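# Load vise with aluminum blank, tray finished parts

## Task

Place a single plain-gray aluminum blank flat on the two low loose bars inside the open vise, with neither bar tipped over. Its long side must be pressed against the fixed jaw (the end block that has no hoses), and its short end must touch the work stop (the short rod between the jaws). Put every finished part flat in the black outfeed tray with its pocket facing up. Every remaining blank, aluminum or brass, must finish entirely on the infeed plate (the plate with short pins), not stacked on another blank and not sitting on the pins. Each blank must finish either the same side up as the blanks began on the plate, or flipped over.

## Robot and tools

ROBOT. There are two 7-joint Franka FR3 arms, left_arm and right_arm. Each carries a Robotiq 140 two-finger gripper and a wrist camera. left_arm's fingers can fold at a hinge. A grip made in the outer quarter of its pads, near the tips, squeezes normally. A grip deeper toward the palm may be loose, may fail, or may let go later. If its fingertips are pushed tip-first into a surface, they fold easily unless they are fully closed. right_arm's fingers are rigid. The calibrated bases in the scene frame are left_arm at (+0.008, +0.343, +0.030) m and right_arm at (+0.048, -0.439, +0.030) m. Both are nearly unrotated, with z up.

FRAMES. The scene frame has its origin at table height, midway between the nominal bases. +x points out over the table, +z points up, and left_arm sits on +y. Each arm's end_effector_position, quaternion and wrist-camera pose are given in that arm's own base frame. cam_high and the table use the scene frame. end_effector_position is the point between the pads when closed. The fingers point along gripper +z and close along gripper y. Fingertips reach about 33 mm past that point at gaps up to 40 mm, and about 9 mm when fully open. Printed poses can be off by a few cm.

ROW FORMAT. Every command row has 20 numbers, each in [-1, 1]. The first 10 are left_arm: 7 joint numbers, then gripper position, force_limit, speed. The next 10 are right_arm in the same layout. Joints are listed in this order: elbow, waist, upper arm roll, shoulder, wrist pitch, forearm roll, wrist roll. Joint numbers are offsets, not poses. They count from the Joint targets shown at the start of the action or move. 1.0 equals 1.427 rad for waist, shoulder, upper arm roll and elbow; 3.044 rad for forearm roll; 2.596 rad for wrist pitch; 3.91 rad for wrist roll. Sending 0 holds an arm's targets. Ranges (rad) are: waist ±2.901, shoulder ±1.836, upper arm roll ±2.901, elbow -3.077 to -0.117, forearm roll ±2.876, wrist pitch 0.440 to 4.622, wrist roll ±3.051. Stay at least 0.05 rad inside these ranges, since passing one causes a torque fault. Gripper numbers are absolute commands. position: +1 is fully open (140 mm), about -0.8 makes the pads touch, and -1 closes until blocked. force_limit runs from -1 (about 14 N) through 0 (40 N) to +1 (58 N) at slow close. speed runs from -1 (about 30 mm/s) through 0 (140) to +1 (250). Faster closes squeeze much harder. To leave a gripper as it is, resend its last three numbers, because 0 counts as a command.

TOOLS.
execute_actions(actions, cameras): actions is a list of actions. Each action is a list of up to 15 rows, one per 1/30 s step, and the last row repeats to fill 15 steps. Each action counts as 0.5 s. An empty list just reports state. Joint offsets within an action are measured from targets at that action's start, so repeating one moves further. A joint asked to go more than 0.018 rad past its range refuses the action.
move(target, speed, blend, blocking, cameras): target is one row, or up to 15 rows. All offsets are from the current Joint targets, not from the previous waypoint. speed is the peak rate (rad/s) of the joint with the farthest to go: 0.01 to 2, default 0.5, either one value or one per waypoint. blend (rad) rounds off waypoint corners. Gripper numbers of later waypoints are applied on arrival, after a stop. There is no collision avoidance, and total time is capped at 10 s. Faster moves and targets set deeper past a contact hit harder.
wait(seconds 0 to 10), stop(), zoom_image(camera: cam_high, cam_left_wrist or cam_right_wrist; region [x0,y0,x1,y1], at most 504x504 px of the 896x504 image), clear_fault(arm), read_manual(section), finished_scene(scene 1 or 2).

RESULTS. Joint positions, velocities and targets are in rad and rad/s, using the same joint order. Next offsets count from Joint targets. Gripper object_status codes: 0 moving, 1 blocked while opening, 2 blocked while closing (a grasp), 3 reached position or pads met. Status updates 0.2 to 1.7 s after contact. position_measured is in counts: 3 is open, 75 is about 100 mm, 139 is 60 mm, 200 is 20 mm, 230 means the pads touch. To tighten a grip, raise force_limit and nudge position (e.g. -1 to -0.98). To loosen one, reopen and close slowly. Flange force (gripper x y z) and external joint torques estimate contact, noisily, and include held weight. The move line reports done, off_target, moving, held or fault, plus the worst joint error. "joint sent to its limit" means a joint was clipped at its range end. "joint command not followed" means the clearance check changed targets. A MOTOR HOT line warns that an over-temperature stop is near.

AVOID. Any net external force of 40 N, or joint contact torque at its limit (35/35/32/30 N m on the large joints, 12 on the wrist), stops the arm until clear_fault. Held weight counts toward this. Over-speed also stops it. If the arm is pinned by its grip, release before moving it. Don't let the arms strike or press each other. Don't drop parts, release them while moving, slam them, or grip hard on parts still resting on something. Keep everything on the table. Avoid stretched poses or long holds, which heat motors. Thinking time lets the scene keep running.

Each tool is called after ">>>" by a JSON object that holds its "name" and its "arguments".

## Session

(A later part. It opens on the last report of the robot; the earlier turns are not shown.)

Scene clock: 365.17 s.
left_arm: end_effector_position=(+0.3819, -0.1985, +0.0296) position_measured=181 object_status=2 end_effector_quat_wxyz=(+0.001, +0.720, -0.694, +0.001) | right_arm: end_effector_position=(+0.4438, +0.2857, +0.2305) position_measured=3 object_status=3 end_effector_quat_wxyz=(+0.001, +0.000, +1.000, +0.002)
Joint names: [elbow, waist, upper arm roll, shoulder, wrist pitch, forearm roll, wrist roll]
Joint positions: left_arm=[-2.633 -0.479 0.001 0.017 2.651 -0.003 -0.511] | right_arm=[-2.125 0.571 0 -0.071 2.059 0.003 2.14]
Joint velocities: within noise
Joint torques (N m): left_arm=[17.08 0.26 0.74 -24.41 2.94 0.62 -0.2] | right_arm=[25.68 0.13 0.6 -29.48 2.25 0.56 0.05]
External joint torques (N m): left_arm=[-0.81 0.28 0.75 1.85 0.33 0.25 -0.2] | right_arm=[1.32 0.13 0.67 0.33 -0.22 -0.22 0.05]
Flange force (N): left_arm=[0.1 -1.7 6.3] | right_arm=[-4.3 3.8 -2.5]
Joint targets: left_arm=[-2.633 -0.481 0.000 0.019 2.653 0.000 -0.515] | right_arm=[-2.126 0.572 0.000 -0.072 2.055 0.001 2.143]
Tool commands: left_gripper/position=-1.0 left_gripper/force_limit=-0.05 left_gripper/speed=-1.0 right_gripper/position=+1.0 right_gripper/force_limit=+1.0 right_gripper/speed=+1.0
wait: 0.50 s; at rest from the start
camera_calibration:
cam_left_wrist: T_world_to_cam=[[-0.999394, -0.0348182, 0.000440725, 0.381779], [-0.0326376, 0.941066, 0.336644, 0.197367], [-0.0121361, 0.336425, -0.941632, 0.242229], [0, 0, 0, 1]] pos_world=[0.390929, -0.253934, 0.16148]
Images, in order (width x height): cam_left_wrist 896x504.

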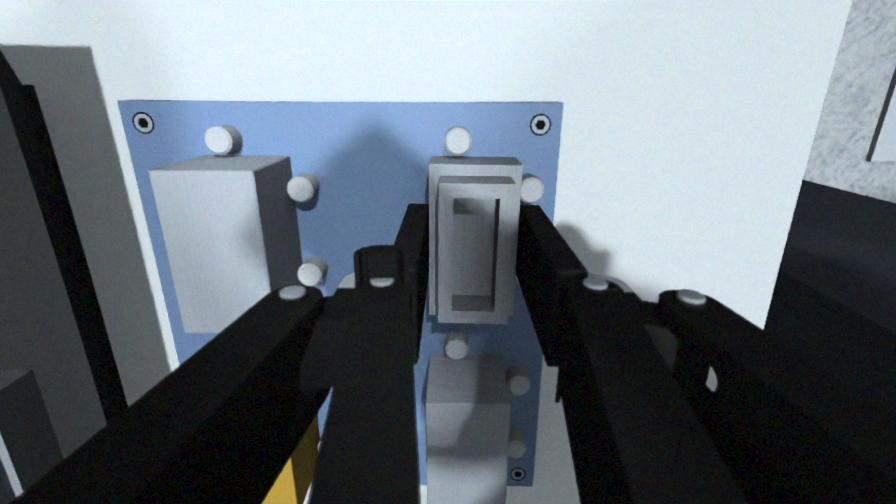

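>>> {"name": "move", "arguments": {"target": [[0,0,0,0,0,0,0,-0.2,-0.05,-0.5,0,0,0,0,0,0,0,1,1,1],[-0.0022,0.00315,0,0.0087,0.0059,0,0.0012,-0.2,-0.05,-0.5,0,0,0,0,0,0,0,1,1,1],[-0.0022,0.00315,0,0.0087,0.0059,0,0.0012,-1,-0.05,-1,0,0,0,0,0,0,0,1,1,1]], "speed": 0.05, "cameras": ["cam_left_wrist"]}}

>>> {"name": "wait", "arguments": {"seconds": 0.5, "cameras": []}}

>>> {"name": "zoom_image", "arguments": {"camera": "cam_left_wrist", "region": [360, 130, 600, 340]}}

Scene clock: 386.03 s.
left_arm: end_effector_position=(+0.3815, -0.1975, +0.0247) position_measured=181 object_status=0 end_effector_quat_wxyz=(+0.001, +0.720, -0.694, +0.001) | right_arm: end_effector_position=(+0.4438, +0.2857, +0.2305) position_measured=3 object_status=3 end_effector_quat_wxyz=(+0.001, +0.000, +1.000, +0.002)
Joint names: [elbow, waist, upper arm roll, shoulder, wrist pitch, forearm roll, wrist roll]
Joint positions: left_arm=[-2.636 -0.478 0.001 0.029 2.666 -0.003 -0.511] | right_arm=[-2.125 0.571 0 -0.071 2.059 0.003 2.14]
Joint velocities: within noise
Joint torques (N m): left_arm=[16.71 0.93 0.77 -24.52 2.93 0.61 0] | right_arm=[25.68 0.07 0.63 -29.52 2.24 0.56 0.06]
External joint torques (N m): left_arm=[-0.95 0.89 0.7 1.91 0.32 0.26 0] | right_arm=[1.4 0.11 0.74 0.09 -0.23 -0.23 0.06]
Flange force (N): left_arm=[-1.0 -1.9 6.5] | right_arm=[-3.8 3.6 -2.8]
Joint targets: left_arm=[-2.637 -0.476 0.000 0.031 2.668 0.000 -0.510] | right_arm=[-2.126 0.572 0.000 -0.072 2.055 0.001 2.143]
move: done
camera_calibration:
cam_left_wrist: T_world_to_cam=[[-0.999338, -0.0363747, 0.000695464, 0.381049], [-0.0340149, 0.940947, 0.336842, 0.198597], [-0.0129069, 0.336595, -0.941561, 0.237525], [0, 0, 0, 1]] pos_world=[0.390617, -0.252959, 0.156483]
Images, in order (width x height): cam_left_wrist 896x504.

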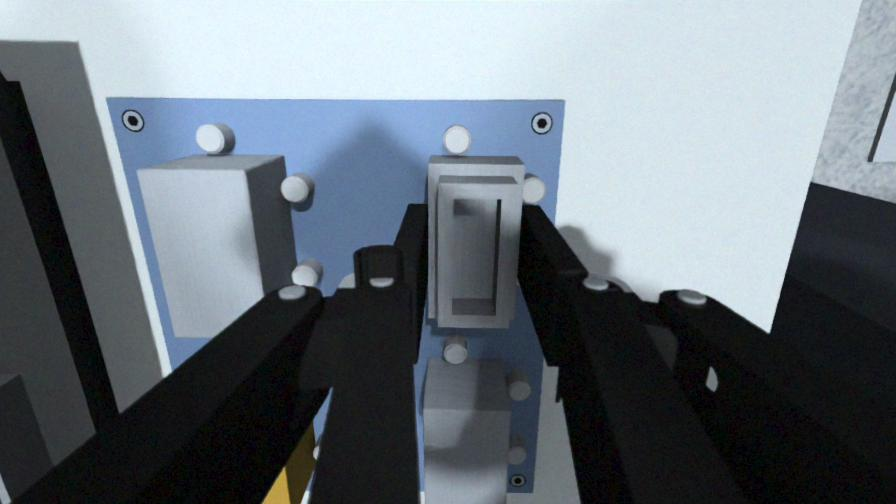

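Scene clock: 386.53 s.
left_arm: end_effector_position=(+0.3815, -0.1975, +0.0247) position_measured=181 object_status=2 end_effector_quat_wxyz=(+0.001, +0.720, -0.694, +0.001) | right_arm: end_effector_position=(+0.4438, +0.2857, +0.2305) position_measured=3 object_status=3 end_effector_quat_wxyz=(+0.001, +0.000, +1.000, +0.002)
Joint names: [elbow, waist, upper arm roll, shoulder, wrist pitch, forearm roll, wrist roll]
Joint positions: left_arm=[-2.636 -0.478 0.001 0.029 2.666 -0.003 -0.511] | right_arm=[-2.125 0.571 0 -0.071 2.059 0.003 2.14]
Joint velocities: within noise
Joint torques (N m): left_arm=[16.77 0.96 0.87 -24.51 2.92 0.62 0.03] | right_arm=[25.72 0.01 0.58 -29.51 2.27 0.56 0.09]
External joint torques (N m): left_arm=[-0.94 1.02 0.9 1.97 0.3 0.26 0.03] | right_arm=[1.43 -0.02 0.62 0.16 -0.19 -0.22 0.09]
Flange force (N): left_arm=[-1.3 -2.3 6.6] | right_arm=[-4.2 3.6 -2.7]
Joint targets: left_arm=[-2.637 -0.476 0.000 0.031 2.668 0.000 -0.510] | right_arm=[-2.126 0.572 0.000 -0.072 2.055 0.001 2.143]
Tool commands: left_gripper/position=-1.0 left_gripper/force_limit=-0.05 left_gripper/speed=-1.0 right_gripper/position=+1.0 right_gripper/force_limit=+1.0 right_gripper/speed=+1.0
wait: 0.50 s; at rest by 0.17 s
No camera images: "cameras" was empty.

Scaled by 2.100 from the camera's 896x504 image, which has a finer 1280x720 frame.

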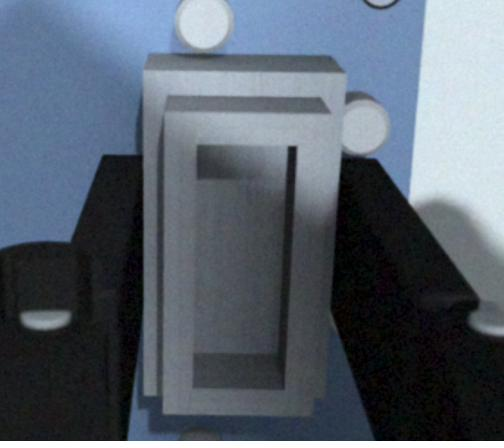

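>>> {"name": "move", "arguments": {"target": [0.001,0,0,-0.0199,-0.01145,0,0,-1,-0.05,-1,0,0,0,0,0,0,0,1,1,1], "speed": 0.05, "cameras": ["cam_left_wrist"]}}

>>> {"name": "zoom_image", "arguments": {"camera": "cam_left_wrist", "region": [360, 130, 600, 340]}}

Scene clock: 396.73 s.
left_arm: end_effector_position=(+0.3812, -0.1973, +0.0327) position_measured=181 object_status=2 end_effector_quat_wxyz=(+0.001, +0.720, -0.694, +0.001) | right_arm: end_effector_position=(+0.4438, +0.2857, +0.2305) position_measured=3 object_status=3 end_effector_quat_wxyz=(+0.001, +0.000, +1.000, +0.002)
Joint names: [elbow, waist, upper arm roll, shoulder, wrist pitch, forearm roll, wrist roll]
Joint positions: left_arm=[-2.636 -0.478 0.001 0.006 2.642 -0.003 -0.511] | right_arm=[-2.125 0.571 0 -0.071 2.059 0.003 2.14]
Joint velocities: within noise
Joint torques (N m): left_arm=[17.99 0.88 0.64 -27.12 2.33 0.62 0.05] | right_arm=[25.72 0.05 0.57 -29.55 2.27 0.56 0.07]
External joint torques (N m): left_arm=[-0.06 0.87 0.63 -1.12 -0.29 0.25 0.05] | right_arm=[1.38 0.06 0.65 0.23 -0.19 -0.23 0.07]
Flange force (N): left_arm=[-2.9 1.4 -4.0] | right_arm=[-4.2 3.7 -2.6]
Joint targets: left_arm=[-2.635 -0.476 0.000 0.003 2.639 0.000 -0.510] | right_arm=[-2.126 0.572 0.000 -0.072 2.055 0.001 2.143]
move: done
camera_calibration:
cam_left_wrist: T_world_to_cam=[[-0.999335, -0.0364648, 0.000731254, 0.380677], [-0.0340886, 0.940968, 0.336776, 0.195689], [-0.0129686, 0.336527, -0.941585, 0.245083], [0, 0, 0, 1]] pos_world=[0.390273, -0.252733, 0.164584]
Images, in order (width x height): cam_left_wrist 896x504.

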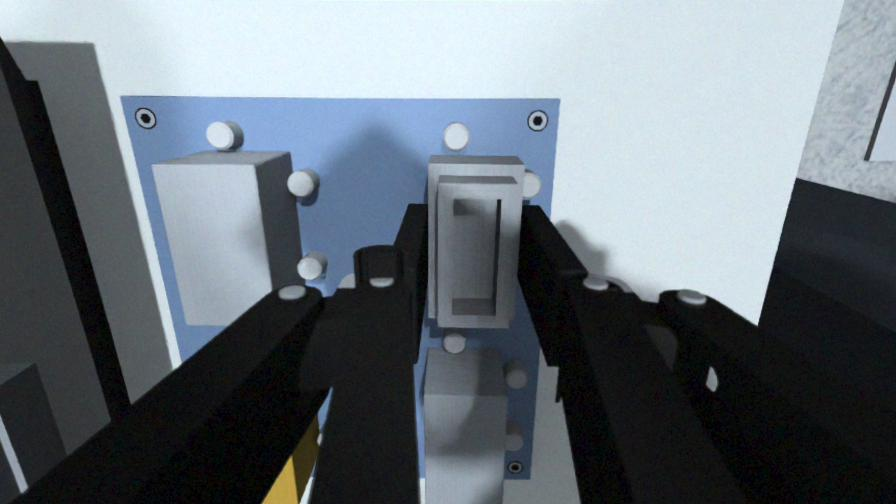

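Scaled by 2.100 from the camera's 896x504 image, which has a finer 1280x720 frame.

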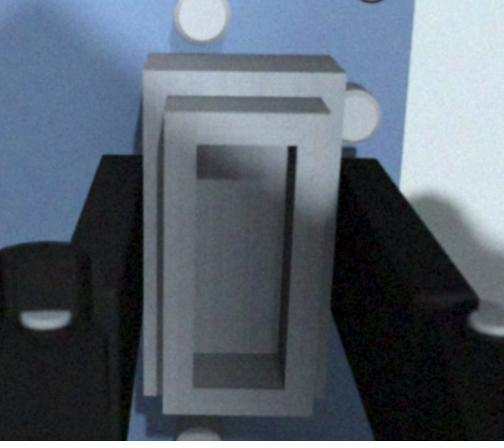

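>>> {"name": "move", "arguments": {"target": [[0.03249,0,0,-0.1387,-0.09409,0,0,-1,-0.05,-1,0,0,0,0,0,0,0,1,1,1],[0.50657,0.11526,0,0.22575,-0.15435,0,0.04206,-1,-0.05,-1,0,0,0,0,0,0,0,1,1,1]], "speed": [0.4,0.5], "blend": [0.06,0], "cameras": ["cam_left_wrist","cam_high"]}}

Scene clock: 439.40 s.
left_arm: end_effector_position=(+0.5891, -0.1910, +0.1142) position_measured=181 object_status=2 end_effector_quat_wxyz=(+0.001, +0.721, -0.693, +0.000) | right_arm: end_effector_position=(+0.4437, +0.2856, +0.2304) position_measured=3 object_status=3 end_effector_quat_wxyz=(+0.001, +0.000, +1.000, +0.002)
Joint names: [elbow, waist, upper arm roll, shoulder, wrist pitch, forearm roll, wrist roll]
Joint positions: left_arm=[-1.915 -0.313 0.001 0.325 2.239 -0.003 -0.351] | right_arm=[-2.125 0.571 0 -0.071 2.059 0.003 2.14]
Joint velocities: left_arm=[0 0 -0.001 0.001 -0.001 -0.001 0.007] | right_arm=[within noise]
Joint torques (N m): left_arm=[24.12 0.73 0.91 -41.64 2.63 0.84 0.18] | right_arm=[25.74 0.02 0.59 -29.55 2.27 0.59 0.05]
External joint torques (N m): left_arm=[1.01 0.77 0.66 -0.05 0.01 0.25 0.18] | right_arm=[1.46 0.06 0.7 0.1 -0.19 -0.19 0.05]
Flange force (N): left_arm=[0.0 -4.3 -0.8] | right_arm=[-4.1 3.6 -2.8]
Joint targets: left_arm=[-1.913 -0.312 0.000 0.325 2.238 0.000 -0.345] | right_arm=[-2.126 0.572 0.000 -0.072 2.055 0.001 2.143]
move: done
camera_calibration:
cam_left_wrist: T_world_to_cam=[[-0.999227, -0.0392654, 0.00199859, 0.587952], [-0.0363023, 0.940954, 0.336582, 0.170728], [-0.0150966, 0.336249, -0.941652, 0.323578], [0, 0, 0, 1]] pos_world=[0.59858, -0.246364, 0.246059]
Images, in order (width x height): cam_high 896x504, cam_left_wrist 896x504.

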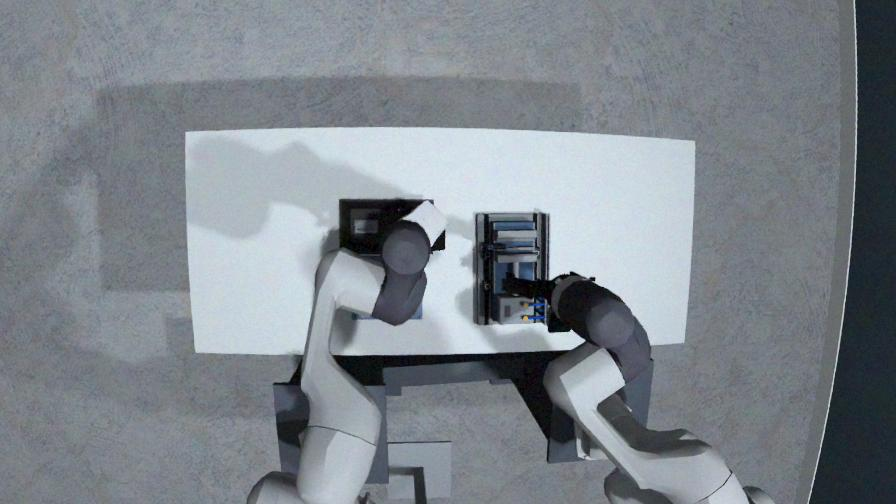

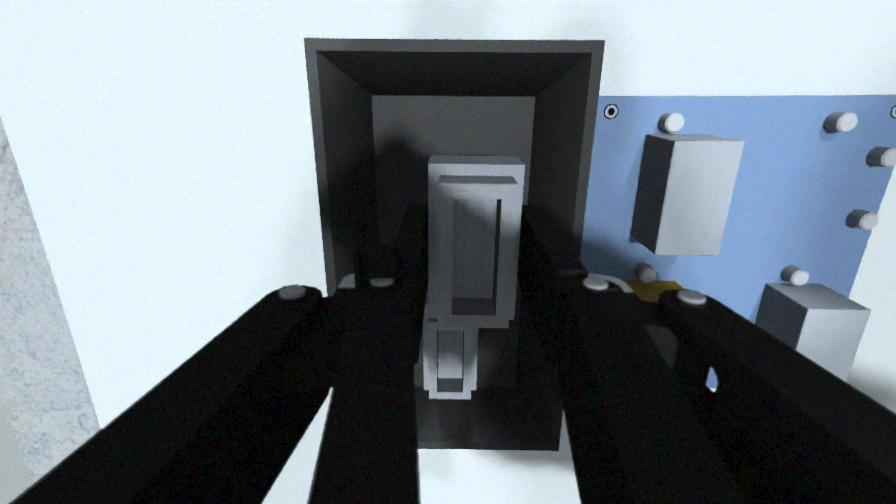

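>>> {"name": "zoom_image", "arguments": {"camera": "cam_left_wrist", "region": [290, 20, 630, 460]}}

Scaled by 1.145 from the camera's 896x504 image, which has a finer 1280x720 frame.

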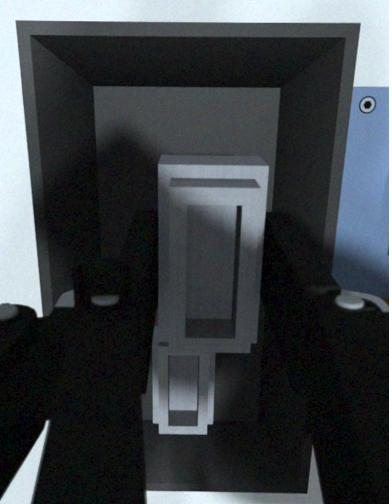

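>>> {"name": "zoom_image", "arguments": {"camera": "cam_high", "region": [320, 180, 470, 270]}}

Scaled by 3.360 from the camera's 896x504 image, which has a finer 1280x720 frame.

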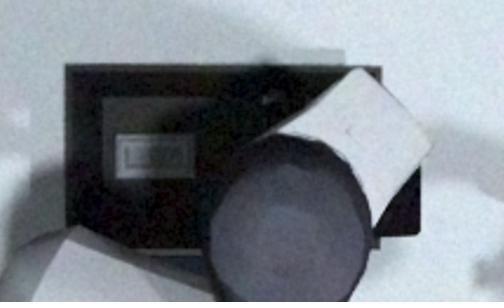

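>>> {"name": "move", "arguments": {"target": [-0.0267,0,0,0.08964,0.06395,0,0,-1,-0.05,-1,0,0,0,0,0,0,0,1,1,1], "speed": 0.15, "cameras": ["cam_left_wrist"]}}

Scene clock: 477.93 s.
left_arm: end_effector_position=(+0.5881, -0.1905, +0.0329) position_measured=181 object_status=2 end_effector_quat_wxyz=(+0.002, +0.721, -0.693, -0.002) | right_arm: end_effector_position=(+0.4437, +0.2856, +0.2304) position_measured=3 object_status=3 end_effector_quat_wxyz=(+0.001, +0.000, +1.000, +0.002)
Joint names: [elbow, waist, upper arm roll, shoulder, wrist pitch, forearm roll, wrist roll]
Joint positions: left_arm=[-1.951 -0.313 0.001 0.454 2.4 -0.003 -0.349] | right_arm=[-2.125 0.571 0 -0.071 2.059 0.003 2.14]
Joint velocities: left_arm=[-0.001 0 0.001 -0.001 0.004 -0.001 0.001] | right_arm=[within noise]
Joint torques (N m): left_arm=[21.96 0.74 1.01 -44.12 3.04 0.75 0.11] | right_arm=[25.68 -0.04 0.67 -29.51 2.28 0.57 0.05]
External joint torques (N m): left_arm=[0.71 0.71 0.59 -0.74 0.47 0.24 0.11] | right_arm=[1.43 -0.06 0.72 0.1 -0.18 -0.21 0.05]
Flange force (N): left_arm=[-1.1 -0.7 -0.5] | right_arm=[-4.1 3.5 -2.8]
Joint targets: left_arm=[-1.951 -0.312 0.000 0.453 2.404 0.000 -0.345] | right_arm=[-2.126 0.572 0.000 -0.072 2.055 0.001 2.143]
move: done
camera_calibration:
cam_left_wrist: T_world_to_cam=[[-0.999273, -0.0376188, 0.00622043, 0.587315], [-0.0332953, 0.940392, 0.338458, 0.195646], [-0.018582, 0.338005, -0.940961, 0.249191], [0, 0, 0, 1]] pos_world=[0.598032, -0.246117, 0.164608]
Images, in order (width x height): cam_left_wrist 896x504.

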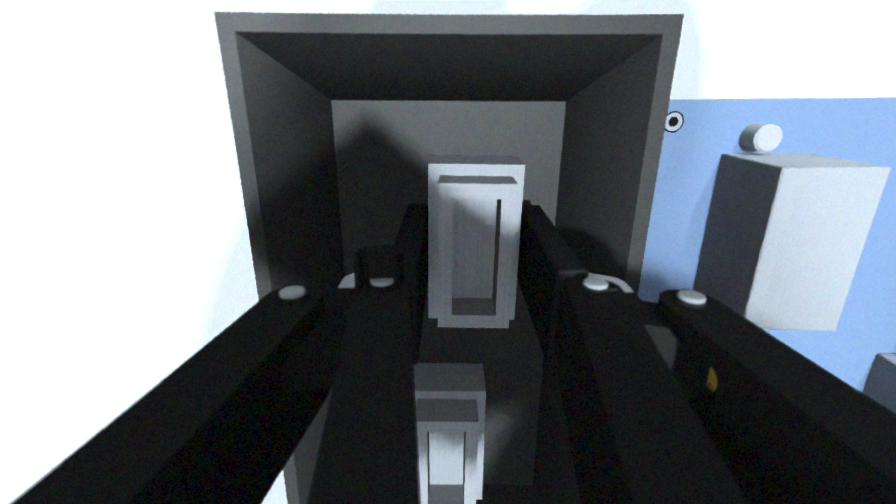

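>>> {"name": "move", "arguments": {"target": [-0.00052,0,0,0.00825,0.00482,0,0,-1,-0.05,-1,0,0,0,0,0,0,0,1,1,1], "speed": 0.02, "cameras": ["cam_left_wrist"]}}

>>> {"name": "move", "arguments": {"target": [-0.00008,0,0,0.00127,0.00074,0,0,-1,-0.05,-1,0,0,0,0,0,0,0,1,1,1], "speed": 0.01, "cameras": []}}

Scene clock: 487.80 s.
left_arm: end_effector_position=(+0.5892, -0.1908, +0.0283) position_measured=181 object_status=2 end_effector_quat_wxyz=(+0.001, +0.721, -0.693, +0.000) | right_arm: end_effector_position=(+0.4437, +0.2856, +0.2304) position_measured=3 object_status=3 end_effector_quat_wxyz=(+0.001, +0.000, +1.000, +0.002)
Joint names: [elbow, waist, upper arm roll, shoulder, wrist pitch, forearm roll, wrist roll]
Joint positions: left_arm=[-1.951 -0.313 0.001 0.463 2.412 -0.003 -0.349] | right_arm=[-2.125 0.571 0 -0.071 2.059 0.003 2.14]
Joint velocities: left_arm=[-0.002 0.001 -0.001 0.002 0.004 0 -0.001] | right_arm=[within noise]
Joint torques (N m): left_arm=[21.48 0.79 1.01 -42.99 3.08 0.75 0.11] | right_arm=[25.72 0.05 0.63 -29.48 2.29 0.57 0.11]
External joint torques (N m): left_arm=[0.32 0.97 0.77 0.51 0.5 0.25 0.11] | right_arm=[1.44 0 0.64 0.21 -0.17 -0.21 0.11]
Flange force (N): left_arm=[-1.0 -2.2 1.8] | right_arm=[-4.3 3.8 -2.7]
Joint targets: left_arm=[-1.951 -0.312 0.000 0.464 2.416 0.000 -0.345] | right_arm=[-2.126 0.572 0.000 -0.072 2.055 0.001 2.143]
move: done
camera_calibration:
cam_left_wrist: T_world_to_cam=[[-0.999288, -0.0375885, 0.00326296, 0.588524], [-0.034283, 0.940706, 0.337486, 0.198223], [-0.0157551, 0.337134, -0.941325, 0.243187], [0, 0, 0, 1]] pos_world=[0.598732, -0.246335, 0.1601]
Images, in order (width x height): cam_left_wrist 896x504.

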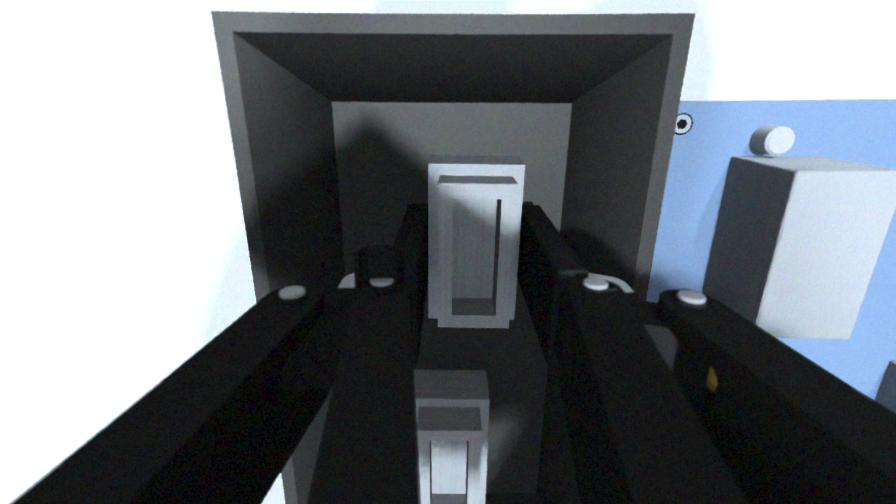

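Scene clock: 488.50 s.
left_arm: end_effector_position=(+0.5898, -0.1910, +0.0283) position_measured=181 object_status=2 end_effector_quat_wxyz=(+0.001, +0.721, -0.693, +0.000) | right_arm: end_effector_position=(+0.4437, +0.2856, +0.2304) position_measured=3 object_status=3 end_effector_quat_wxyz=(+0.001, +0.000, +1.000, +0.002)
Joint names: [elbow, waist, upper arm roll, shoulder, wrist pitch, forearm roll, wrist roll]
Joint positions: left_arm=[-1.951 -0.313 0.001 0.463 2.414 -0.003 -0.349] | right_arm=[-2.125 0.571 0 -0.071 2.059 0.003 2.14]
Joint velocities: left_arm=[-0.001 0 0 0.001 0.003 0.001 0.001] | right_arm=[within noise]
Joint torques (N m): left_arm=[21.04 0.76 1.02 -41.97 3.11 0.74 0.11] | right_arm=[25.65 0.02 0.57 -29.49 2.26 0.56 0.06]
External joint torques (N m): left_arm=[-0.17 0.74 0.59 1.63 0.51 0.24 0.11] | right_arm=[1.45 0.05 0.67 0.09 -0.19 -0.21 0.06]
Flange force (N): left_arm=[-0.4 -2.8 4.0] | right_arm=[-4.1 3.6 -2.8]
Joint targets: left_arm=[-1.951 -0.312 0.000 0.466 2.418 0.000 -0.345] | right_arm=[-2.126 0.572 0.000 -0.072 2.055 0.001 2.143]
move: done
No camera images: "cameras" was empty.

>>> {"name": "move", "arguments": {"target": [-0.00008,0,0,0.00127,0.00074,0,0,-1,-0.05,-1,0,0,0,0,0,0,0,1,1,1], "speed": 0.01, "cameras": []}}

Scene clock: 492.63 s.
left_arm: end_effector_position=(+0.5902, -0.1911, +0.0283) position_measured=181 object_status=2 end_effector_quat_wxyz=(+0.001, +0.721, -0.693, +0.001) | right_arm: end_effector_position=(+0.4437, +0.2856, +0.2304) position_measured=3 object_status=3 end_effector_quat_wxyz=(+0.001, +0.000, +1.000, +0.002)
Joint names: [elbow, waist, upper arm roll, shoulder, wrist pitch, forearm roll, wrist roll]
Joint positions: left_arm=[-1.951 -0.313 0.001 0.463 2.416 -0.003 -0.349] | right_arm=[-2.125 0.571 0 -0.071 2.059 0.003 2.14]
Joint velocities: within noise
Joint torques (N m): left_arm=[20.6 0.75 0.94 -40.96 3.19 0.74 0.1] | right_arm=[25.68 0.07 0.62 -29.46 2.29 0.58 0.04]
External joint torques (N m): left_arm=[-0.66 0.69 0.49 2.7 0.58 0.23 0.1] | right_arm=[1.34 0.13 0.76 0.34 -0.17 -0.2 0.04]
Flange force (N): left_arm=[-0.1 -3.2 6.1] | right_arm=[-4.3 3.9 -2.4]
Joint targets: left_arm=[-1.952 -0.312 0.000 0.468 2.420 0.000 -0.345] | right_arm=[-2.126 0.572 0.000 -0.072 2.055 0.001 2.143]
move: done
No camera images: "cameras" was empty.

>>> {"name": "move", "arguments": {"target": [[0.0002,0,0,-0.00317,-0.00186,0,0,-1,-0.05,-1,0,0,0,0,0,0,0,1,1,1],[0.0002,0,0,-0.00317,-0.00186,0,0,-0.2,-0.05,-1,0,0,0,0,0,0,0,1,1,1],[0.03022,0,0,-0.10513,-0.0744,0,0,-0.2,-0.05,-1,0,0,0,0,0,0,0,1,1,1]], "speed": [0.02,0.1,0.2], "cameras": ["cam_left_wrist"]}}

Scene clock: 519.93 s.
left_arm: end_effector_position=(+0.5904, -0.1914, +0.1197) position_measured=154 object_status=3 end_effector_quat_wxyz=(+0.001, +0.720, -0.694, +0.002) | right_arm: end_effector_position=(+0.4437, +0.2856, +0.2304) position_measured=3 object_status=3 end_effector_quat_wxyz=(+0.001, +0.000, +1.000, +0.002)
Joint names: [elbow, waist, upper arm roll, shoulder, wrist pitch, forearm roll, wrist roll]
Joint positions: left_arm=[-1.909 -0.313 0.001 0.319 2.23 -0.003 -0.349] | right_arm=[-2.125 0.571 0 -0.071 2.059 0.003 2.14]
Joint velocities: left_arm=[0.001 -0.001 0 -0.001 -0.005 0.001 0.001] | right_arm=[within noise]
Joint torques (N m): left_arm=[23.19 0.72 0.96 -41.27 2.47 0.81 0.13] | right_arm=[25.69 -0.01 0.63 -29.49 2.31 0.59 0.06]
External joint torques (N m): left_arm=[0.01 0.43 0.42 0.19 -0.15 0.21 0.14] | right_arm=[1.48 -0.01 0.7 0.1 -0.14 -0.19 0.06]
Flange force (N): left_arm=[-0.6 -1.0 -0.1] | right_arm=[-4.2 3.6 -2.7]
Joint targets: left_arm=[-1.908 -0.312 0.000 0.318 2.227 0.000 -0.345] | right_arm=[-2.126 0.572 0.000 -0.072 2.055 0.001 2.143]
move: done
camera_calibration:
cam_left_wrist: T_world_to_cam=[[-0.99931, -0.0371364, -0.000519038, 0.589914], [-0.0351546, 0.94129, 0.335764, 0.168758], [-0.0119805, 0.335551, -0.941946, 0.326987], [0, 0, 0, 1]] pos_world=[0.599357, -0.246664, 0.251647]
Images, in order (width x height): cam_left_wrist 896x504.

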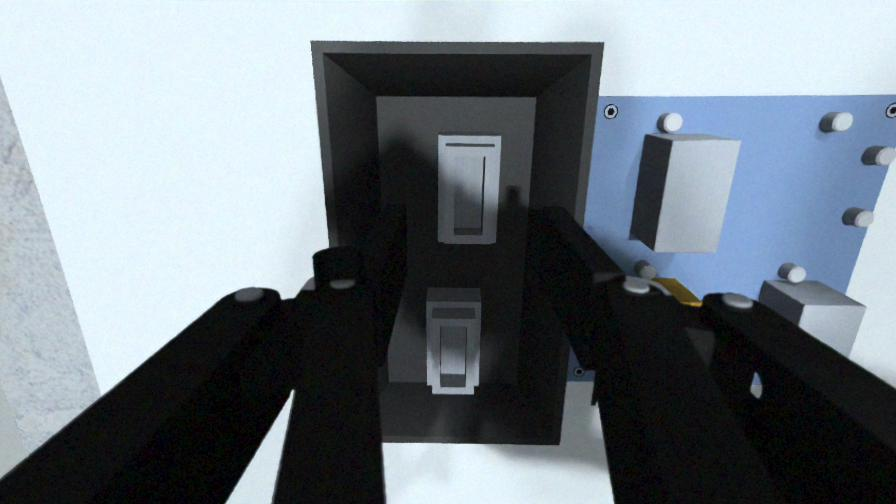

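>>> {"name": "move", "arguments": {"target": [-0.3349,0.56903,0,-0.42714,-0.0507,0,0,-0.2,-0.05,-1,0.47424,0.27804,0,0.43166,-0.02379,-0.00033,0.09528,1,1,1], "speed": 0.7, "cameras": ["cam_right_wrist","cam_high"]}}

Scene clock: 538.40 s.
left_arm: end_effector_position=(+0.3964, +0.2154, +0.2199) position_measured=154 object_status=3 end_effector_quat_wxyz=(+0.000, +0.936, -0.353, +0.002) | right_arm: end_effector_position=(+0.3980, +0.5843, +0.1594) position_measured=3 object_status=3 end_effector_quat_wxyz=(+0.000, -0.016, +1.000, +0.002)
Joint names: [elbow, waist, upper arm roll, shoulder, wrist pitch, forearm roll, wrist roll]
Joint positions: left_arm=[-2.385 0.498 0.001 -0.289 2.098 -0.003 -0.348] | right_arm=[-1.451 0.97 0.001 0.544 1.998 0.003 2.51]
Joint velocities: left_arm=[within noise] | right_arm=[-0.001 -0.002 0 0.001 0.001 -0.001 0.004]
Joint torques (N m): left_arm=[23.82 1.02 0.23 -22.22 2.52 0.87 0.12] | right_arm=[26.3 -0.59 1 -48.57 2.18 0.48 0.12]
External joint torques (N m): left_arm=[-0.28 1 0.47 -0.49 -0.09 0.22 0.12] | right_arm=[1.81 -0.8 0.29 0.66 -0.29 -0.36 0.12]
Flange force (N): left_arm=[-2.5 1.6 -0.3] | right_arm=[-8.4 10.5 -2.5]
Joint targets: left_arm=[-2.386 0.500 0.000 -0.291 2.096 0.000 -0.345] | right_arm=[-1.450 0.969 0.000 0.544 1.994 0.000 2.515]
move: done
camera_calibration:
cam_right_wrist: T_world_to_cam=[[-0.0485655, 0.998814, -0.00346761, -0.554218], [0.937129, 0.0467668, 0.345835, -0.451355], [0.345587, 0.013546, -0.938289, 0.139637], [0, 0, 0, 1]] pos_world=[0.347805, 0.572778, 0.285192]
Images, in order (width x height): cam_high 896x504, cam_right_wrist 896x504.

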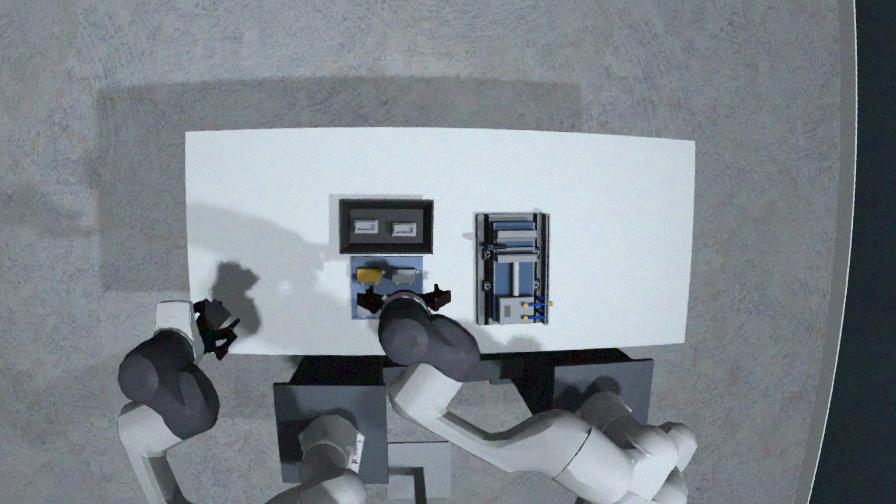

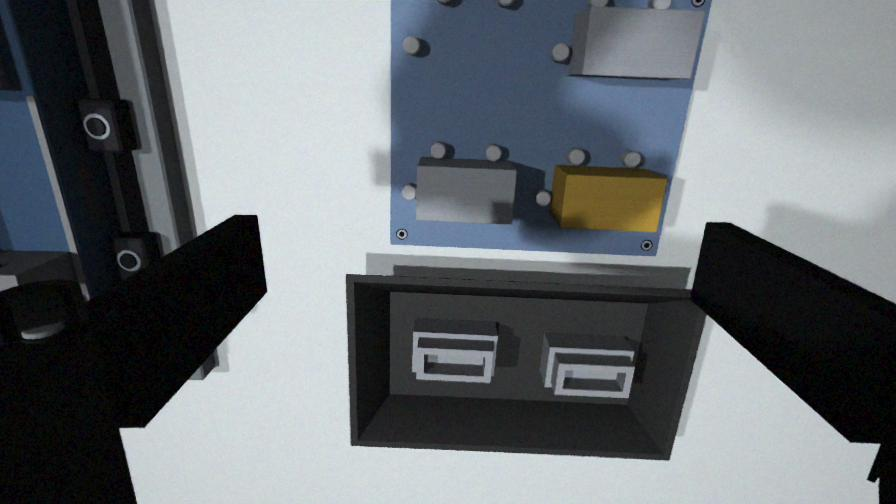

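>>> {"name": "zoom_image", "arguments": {"camera": "cam_right_wrist", "region": [390, 100, 690, 268]}}

Scaled by 1.680 from the camera's 896x504 image, which has a finer 1280x720 frame.

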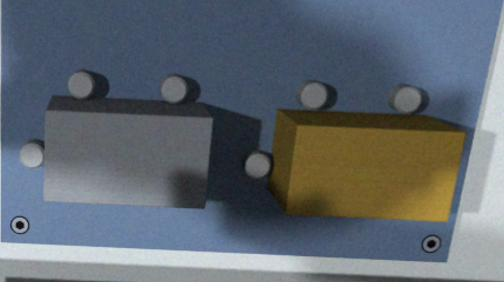

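>>> {"name": "move", "arguments": {"target": [0,0,0,0,0,0,0,-0.2,-0.05,-1,-0.01116,-0.01217,0,0.07679,0.04835,0,-0.00035,0.175,-0.05,-0.5], "speed": 0.2, "cameras": ["cam_right_wrist"]}}

>>> {"name": "zoom_image", "arguments": {"camera": "cam_right_wrist", "region": [330, 90, 730, 314]}}

Scene clock: 578.60 s.
left_arm: end_effector_position=(+0.3962, +0.2153, +0.2198) position_measured=154 object_status=3 end_effector_quat_wxyz=(+0.001, +0.936, -0.353, +0.002) | right_arm: end_effector_position=(+0.4128, +0.5831, +0.0842) position_measured=107 object_status=3 end_effector_quat_wxyz=(-0.003, -0.006, +1.000, -0.002)
Joint names: [elbow, waist, upper arm roll, shoulder, wrist pitch, forearm roll, wrist roll]
Joint positions: left_arm=[-2.385 0.498 0.001 -0.289 2.097 -0.003 -0.348] | right_arm=[-1.466 0.953 0.001 0.655 2.114 0.002 2.512]
Joint velocities: left_arm=[within noise] | right_arm=[0 0 0 0 0.004 0 -0.001]
Joint torques (N m): left_arm=[24 0.97 0.36 -22.11 2.57 0.88 0.11] | right_arm=[25.33 -0.57 1.43 -51.07 2.64 0.47 0.05]
External joint torques (N m): left_arm=[-0.02 0.93 0.57 -0.34 -0.02 0.23 0.11] | right_arm=[1.42 -0.83 0.6 0.32 0.19 -0.32 0.05]
Flange force (N): left_arm=[-2.1 0.4 -0.4] | right_arm=[-5.8 6.8 -0.2]
Joint targets: left_arm=[-2.386 0.500 0.000 -0.291 2.096 0.000 -0.345] | right_arm=[-1.465 0.952 0.000 0.653 2.119 0.000 2.514]
move: done
camera_calibration:
cam_right_wrist: T_world_to_cam=[[-0.0285358, 0.999535, -0.0107341, -0.560723], [0.939517, 0.0304859, 0.341142, -0.430244], [0.341311, -0.00035013, -0.93995, 0.073941], [0, 0, 0, 1]] pos_world=[0.362984, 0.573605, 0.210256]
Images, in order (width x height): cam_right_wrist 896x504.

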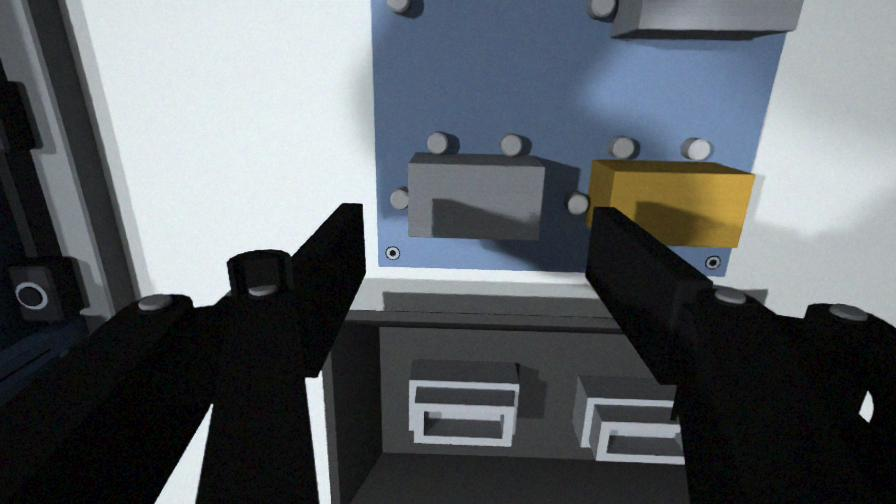

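Scaled by 1.260 from the camera's 896x504 image, which has a finer 1280x720 frame.

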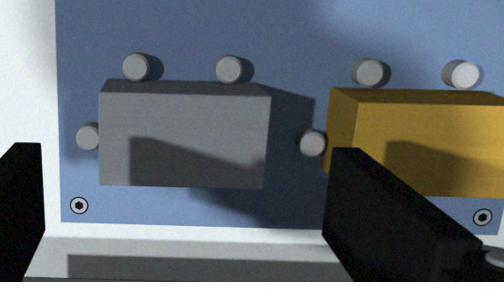

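>>> {"name": "move", "arguments": {"target": [0,0,0,0,0,0,0,-0.2,-0.05,-1,-0.00747,0.00085,0,0.06222,0.03831,0,0,0.175,-0.05,-0.5], "speed": 0.08, "cameras": ["cam_right_wrist"]}}

Scene clock: 615.60 s.
left_arm: end_effector_position=(+0.3961, +0.2153, +0.2198) position_measured=154 object_status=3 end_effector_quat_wxyz=(+0.001, +0.936, -0.353, +0.001) | right_arm: end_effector_position=(+0.4146, +0.5856, +0.0260) position_measured=107 object_status=3 end_effector_quat_wxyz=(-0.002, -0.005, +1.000, -0.001)
Joint names: [elbow, waist, upper arm roll, shoulder, wrist pitch, forearm roll, wrist roll]
Joint positions: left_arm=[-2.386 0.498 0.001 -0.289 2.097 -0.003 -0.348] | right_arm=[-1.475 0.953 0.001 0.742 2.214 0.002 2.512]
Joint velocities: left_arm=[within noise] | right_arm=[-0.001 0.001 0 -0.001 0.006 -0.001 -0.001]
Joint torques (N m): left_arm=[24.12 0.85 0.41 -22.12 2.61 0.87 0.14] | right_arm=[24.58 -0.3 1.47 -51.85 2.7 0.44 -0.03]
External joint torques (N m): left_arm=[0.1 0.86 0.68 -0.43 0.01 0.21 0.14] | right_arm=[1.38 -0.18 0.84 0.65 0.25 -0.29 -0.03]
Flange force (N): left_arm=[-2.2 0.3 -0.6] | right_arm=[-5.7 7.6 1.2]
Joint targets: left_arm=[-2.386 0.500 0.000 -0.291 2.096 0.000 -0.345] | right_arm=[-1.476 0.953 0.000 0.742 2.219 0.000 2.514]
move: done
camera_calibration:
cam_right_wrist: T_world_to_cam=[[-0.0283015, 0.999562, -0.00865851, -0.563887], [0.938962, 0.0295547, 0.34275, -0.411427], [0.342855, 0.00157032, -0.939387, 0.0168918], [0, 0, 0, 1]] pos_world=[0.364564, 0.575773, 0.152002]
Images, in order (width x height): cam_right_wrist 896x504.

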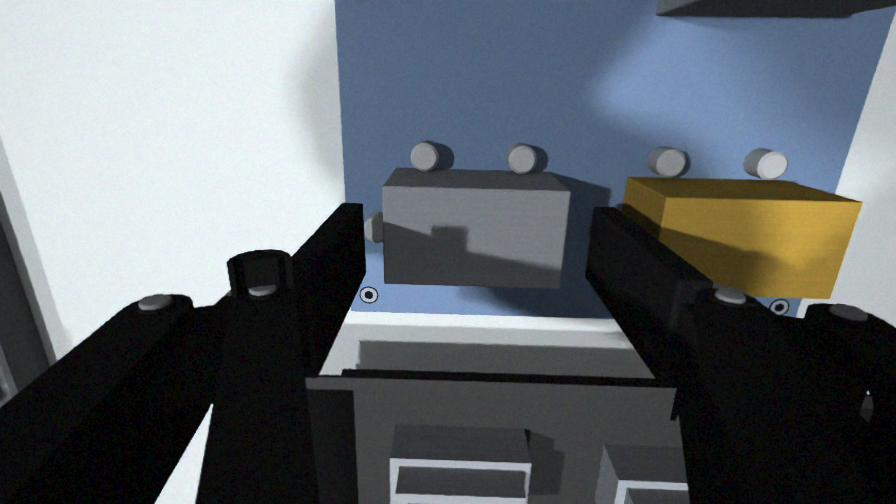

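>>> {"name": "move", "arguments": {"target": [[0,0,0,0,0,0,0,-0.2,-0.05,-1,-0.00017,0,0,0.00269,0.00157,0,0,0.175,-0.05,-0.5],[0,0,0,0,0,0,0,-0.2,-0.05,-1,-0.00017,0,0,0.00269,0.00157,0,0,-1,-0.05,-1]], "speed": [0.02,0.1], "cameras": ["cam_right_wrist"]}}

Scene clock: 642.97 s.
left_arm: end_effector_position=(+0.3960, +0.2152, +0.2197) position_measured=154 object_status=3 end_effector_quat_wxyz=(+0.001, +0.936, -0.353, +0.001) | right_arm: end_effector_position=(+0.4151, +0.5861, +0.0244) position_measured=140 object_status=0 end_effector_quat_wxyz=(-0.001, -0.005, +1.000, +0.000)
Joint names: [elbow, waist, upper arm roll, shoulder, wrist pitch, forearm roll, wrist roll]
Joint positions: left_arm=[-2.386 0.498 0.001 -0.289 2.097 -0.003 -0.348] | right_arm=[-1.475 0.953 0.001 0.745 2.219 0.002 2.512]
Joint velocities: within noise
Joint torques (N m): left_arm=[24.13 0.91 0.36 -22 2.61 0.87 0.1] | right_arm=[24.07 -0.25 1.58 -50.81 2.65 0.47 0.04]
External joint torques (N m): left_arm=[0.06 0.9 0.6 -0.26 0 0.22 0.1] | right_arm=[0.96 -0.41 0.75 1.55 0.19 -0.26 0.04]
Flange force (N): left_arm=[-1.9 -0.1 -0.4] | right_arm=[-6.2 8.1 2.6]
Joint targets: left_arm=[-2.386 0.500 0.000 -0.291 2.096 0.000 -0.345] | right_arm=[-1.476 0.953 0.000 0.746 2.223 0.000 2.514]
move: done
camera_calibration:
cam_right_wrist: T_world_to_cam=[[-0.0282959, 0.999575, -0.00697142, -0.564489], [0.93848, 0.0289665, 0.344117, -0.410854], [0.344173, 0.00319459, -0.938901, 0.0137497], [0, 0, 0, 1]] pos_world=[0.364873, 0.576106, 0.150356]
Images, in order (width x height): cam_right_wrist 896x504.

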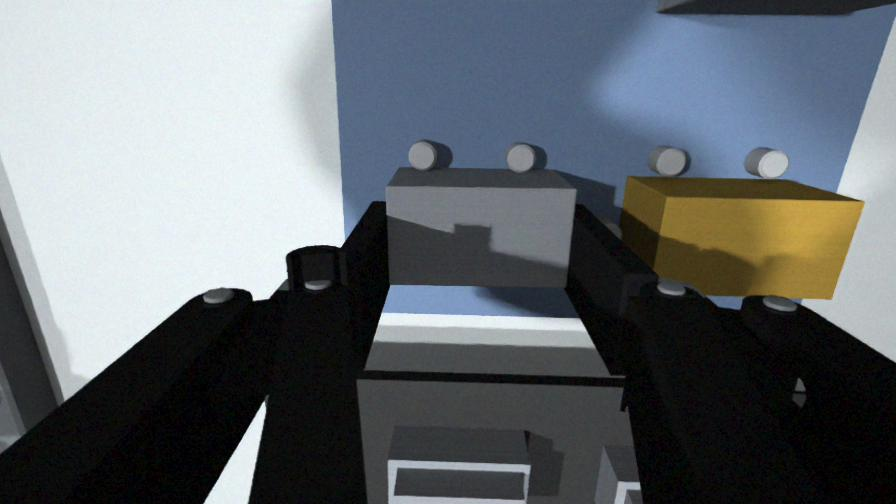

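>>> {"name": "wait", "arguments": {"seconds": 0.3, "cameras": []}}

Scene clock: 644.23 s.
left_arm: end_effector_position=(+0.3960, +0.2152, +0.2197) position_measured=154 object_status=3 end_effector_quat_wxyz=(+0.001, +0.936, -0.353, +0.001) | right_arm: end_effector_position=(+0.4151, +0.5861, +0.0245) position_measured=140 object_status=2 end_effector_quat_wxyz=(-0.001, -0.005, +1.000, +0.000)
Joint names: [elbow, waist, upper arm roll, shoulder, wrist pitch, forearm roll, wrist roll]
Joint positions: left_arm=[-2.386 0.498 0.001 -0.289 2.097 -0.003 -0.348] | right_arm=[-1.475 0.953 0.001 0.745 2.219 0.002 2.512]
Joint velocities: within noise
Joint torques (N m): left_arm=[24.17 0.89 0.37 -22.02 2.63 0.88 0.06] | right_arm=[24.12 -0.42 1.49 -50.82 2.65 0.48 0.06]
External joint torques (N m): left_arm=[0.21 0.85 0.58 -0.48 0.03 0.22 0.06] | right_arm=[1.01 -0.42 0.77 1.59 0.2 -0.25 0.06]
Flange force (N): left_arm=[-1.9 0.2 -0.7] | right_arm=[-6.4 8.4 2.7]
Joint targets: left_arm=[-2.386 0.500 0.000 -0.291 2.096 0.000 -0.345] | right_arm=[-1.476 0.953 0.000 0.746 2.223 0.000 2.514]
Tool commands: left_gripper/position=-0.2 left_gripper/force_limit=-0.05 left_gripper/speed=-1.0 right_gripper/position=-1.0 right_gripper/force_limit=-0.05 right_gripper/speed=-1.0
wait: 0.30 s; at rest from the start
No camera images: "cameras" was empty.

>>> {"name": "move", "arguments": {"target": [0,0,0,0,0,0,0,-0.2,-0.05,-1,0.00185,0,0,-0.01751,-0.01064,0,0,-1,-0.05,-1], "speed": 0.05, "cameras": ["cam_right_wrist"]}}

Scene clock: 670.47 s.
left_arm: end_effector_position=(+0.3960, +0.2152, +0.2197) position_measured=154 object_status=3 end_effector_quat_wxyz=(+0.001, +0.936, -0.353, +0.001) | right_arm: end_effector_position=(+0.4149, +0.5858, +0.0372) position_measured=140 object_status=2 end_effector_quat_wxyz=(-0.001, -0.006, +1.000, +0.000)
Joint names: [elbow, waist, upper arm roll, shoulder, wrist pitch, forearm roll, wrist roll]
Joint positions: left_arm=[-2.386 0.498 0.001 -0.29 2.097 -0.003 -0.348] | right_arm=[-1.476 0.953 0.001 0.724 2.199 0.002 2.512]
Joint velocities: left_arm=[within noise] | right_arm=[0 0 0.001 0 -0.004 0 0]
Joint torques (N m): left_arm=[24.21 0.9 0.38 -22.01 2.61 0.86 0.1] | right_arm=[25.65 -0.3 1.46 -53.1 2.31 0.48 0.01]
External joint torques (N m): left_arm=[0.15 0.91 0.64 -0.37 0.01 0.21 0.1] | right_arm=[2.16 -0.23 0.8 -0.63 -0.17 -0.26 0.01]
Flange force (N): left_arm=[-2.0 0.0 -0.6] | right_arm=[-6.5 8.8 -1.7]
Joint targets: left_arm=[-2.386 0.500 0.000 -0.291 2.096 0.000 -0.345] | right_arm=[-1.474 0.953 0.000 0.721 2.195 0.000 2.514]
move: done
camera_calibration:
cam_right_wrist: T_world_to_cam=[[-0.028353, 0.999575, -0.00681379, -0.564116], [0.938437, 0.0289654, 0.344233, -0.415043], [0.344284, 0.00336573, -0.93886, 0.0256641], [0, 0, 0, 1]] pos_world=[0.364662, 0.575812, 0.163123]
Images, in order (width x height): cam_right_wrist 896x504.

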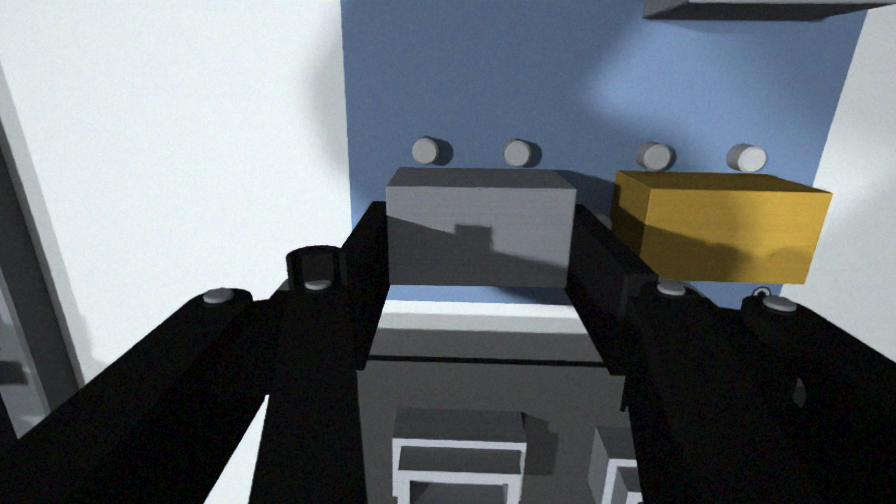

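>>> {"name": "move", "arguments": {"target": [[0,0,0,0,0,0,0,-0.2,-0.05,-1,0.05889,0,0,-0.08714,-0.08027,0,0,-1,-0.05,-1],[0,0,0,0,0,0,0,-0.2,-0.05,-1,-0.39128,-0.29091,0,-0.38333,0.00437,0,-0.10382,-1,-0.05,-1]], "speed": [0.2,0.4], "blend": [0.06,0], "cameras": ["cam_right_wrist"]}}

>>> {"name": "zoom_image", "arguments": {"camera": "cam_right_wrist", "region": [300, 100, 740, 500]}}

Scene clock: 680.10 s.
left_arm: end_effector_position=(+0.3960, +0.2152, +0.2197) position_measured=154 object_status=3 end_effector_quat_wxyz=(+0.001, +0.936, -0.353, +0.001) | right_arm: end_effector_position=(+0.4982, +0.2967, +0.1476) position_measured=140 object_status=2 end_effector_quat_wxyz=(-0.004, +0.003, +1.000, -0.002)
Joint names: [elbow, waist, upper arm roll, shoulder, wrist pitch, forearm roll, wrist roll]
Joint positions: left_arm=[-2.386 0.498 0.001 -0.29 2.097 -0.003 -0.348] | right_arm=[-2.032 0.539 -0.002 0.178 2.201 0.002 2.113]
Joint velocities: left_arm=[within noise] | right_arm=[0.002 0 0 0 0 0.001 -0.005]
Joint torques (N m): left_arm=[24.18 0.9 0.37 -22.01 2.63 0.88 0.09] | right_arm=[25.03 -0.29 1.28 -38.17 2.8 0.45 -0.25]
External joint torques (N m): left_arm=[0.16 0.92 0.65 -0.32 0.04 0.23 0.09] | right_arm=[1.81 -0.37 1.05 -1.08 0.37 -0.26 -0.25]
Flange force (N): left_arm=[-2.0 -0.2 -0.5] | right_arm=[-3.1 1.8 -2.4]
Joint targets: left_arm=[-2.386 0.500 0.000 -0.291 2.096 0.000 -0.345] | right_arm=[-2.032 0.538 0.000 0.174 2.206 0.000 2.108]
move: done; blend cut to 0 rad at target 1
camera_calibration:
cam_right_wrist: T_world_to_cam=[[-0.0106128, 0.999889, -0.010415, -0.280433], [0.940598, 0.0135172, 0.339254, -0.518631], [0.339357, -0.00619593, -0.940637, 0.107149], [0, 0, 0, 1]] pos_world=[0.448485, 0.288076, 0.273815]
Images, in order (width x height): cam_right_wrist 896x504.

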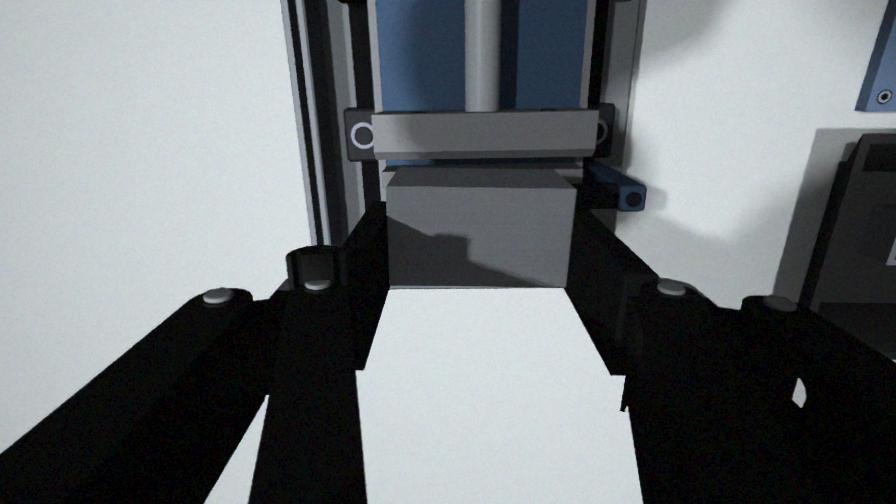

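Scaled by 1.145 from the camera's 896x504 image, which has a finer 1280x720 frame.

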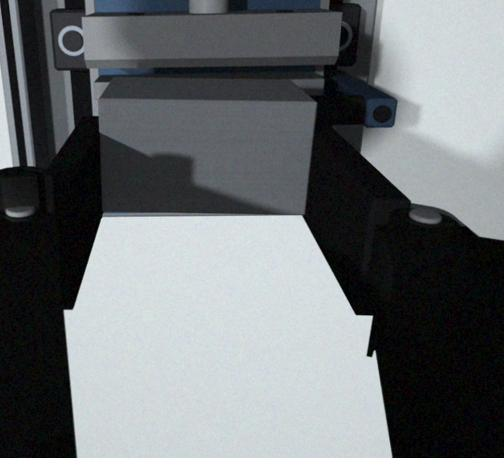

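>>> {"name": "move", "arguments": {"target": [[0,0,0,0,0,0,0,-0.2,-0.05,-1,0.00698,-0.00184,0,0.00505,-0.00106,0,-0.00228,-1,-0.05,-1],[0,0,0,0,0,0,0,-0.2,-0.05,-1,-0.02168,-0.00184,0,0.05089,0.03989,0,-0.00228,-1,-0.05,-1]], "speed": [0.03,0.06], "cameras": ["cam_right_wrist"]}}

>>> {"name": "zoom_image", "arguments": {"camera": "cam_right_wrist", "region": [300, 60, 740, 400]}}

Scene clock: 720.33 s.
left_arm: end_effector_position=(+0.3960, +0.2152, +0.2197) position_measured=154 object_status=3 end_effector_quat_wxyz=(+0.001, +0.936, -0.353, +0.001) | right_arm: end_effector_position=(+0.5012, +0.2972, +0.1023) position_measured=140 object_status=2 end_effector_quat_wxyz=(-0.003, -0.001, +1.000, -0.001)
Joint names: [elbow, waist, upper arm roll, shoulder, wrist pitch, forearm roll, wrist roll]
Joint positions: left_arm=[-2.386 0.498 0.001 -0.29 2.097 -0.003 -0.348] | right_arm=[-2.063 0.537 -0.002 0.247 2.304 0.002 2.102]
Joint velocities: left_arm=[within noise] | right_arm=[0 0 0 -0.001 0.005 -0.001 0]
Joint torques (N m): left_arm=[24.19 0.91 0.44 -21.98 2.63 0.87 0.12] | right_arm=[24.21 -0.61 1.21 -38.57 2.86 0.45 -0.25]
External joint torques (N m): left_arm=[0.16 0.93 0.72 -0.32 0.03 0.21 0.12] | right_arm=[1.92 -0.55 1.04 -0.13 0.44 -0.2 -0.25]
Flange force (N): left_arm=[-2.1 -0.2 -0.5] | right_arm=[-5.9 3.0 -0.6]
Joint targets: left_arm=[-2.386 0.500 0.000 -0.291 2.096 0.000 -0.345] | right_arm=[-2.063 0.535 0.000 0.247 2.310 0.000 2.099]
move: done
camera_calibration:
cam_right_wrist: T_world_to_cam=[[-0.0197712, 0.999758, -0.00968915, -0.276798], [0.939801, 0.0218905, 0.341021, -0.508367], [0.341151, -0.00236349, -0.940006, 0.0614119], [0, 0, 0, 1]] pos_world=[0.45134, 0.288004, 0.228409]
Images, in order (width x height): cam_right_wrist 896x504.

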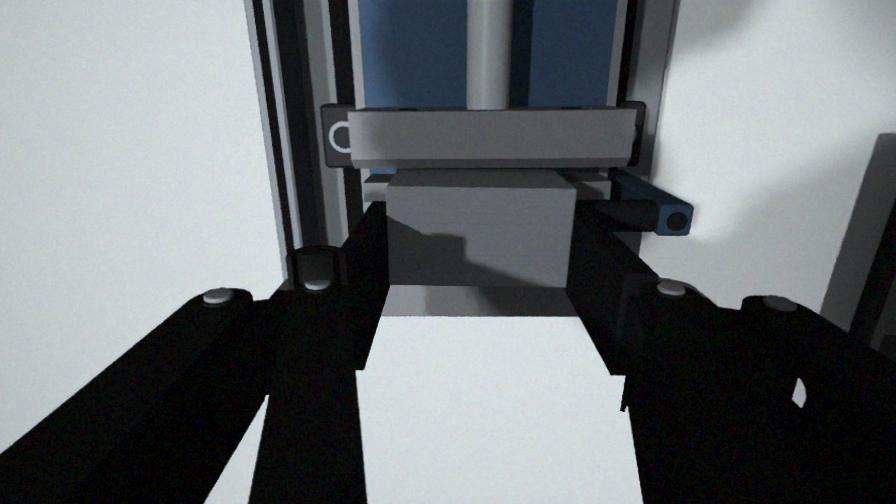

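Scaled by 1.145 from the camera's 896x504 image, which has a finer 1280x720 frame.

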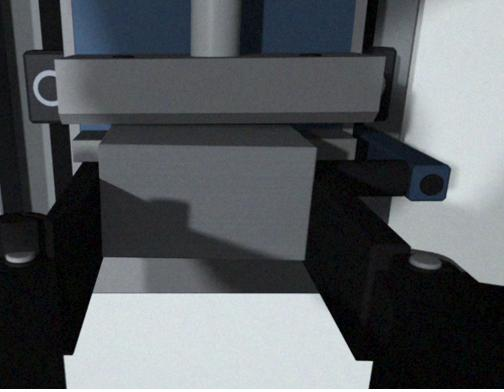

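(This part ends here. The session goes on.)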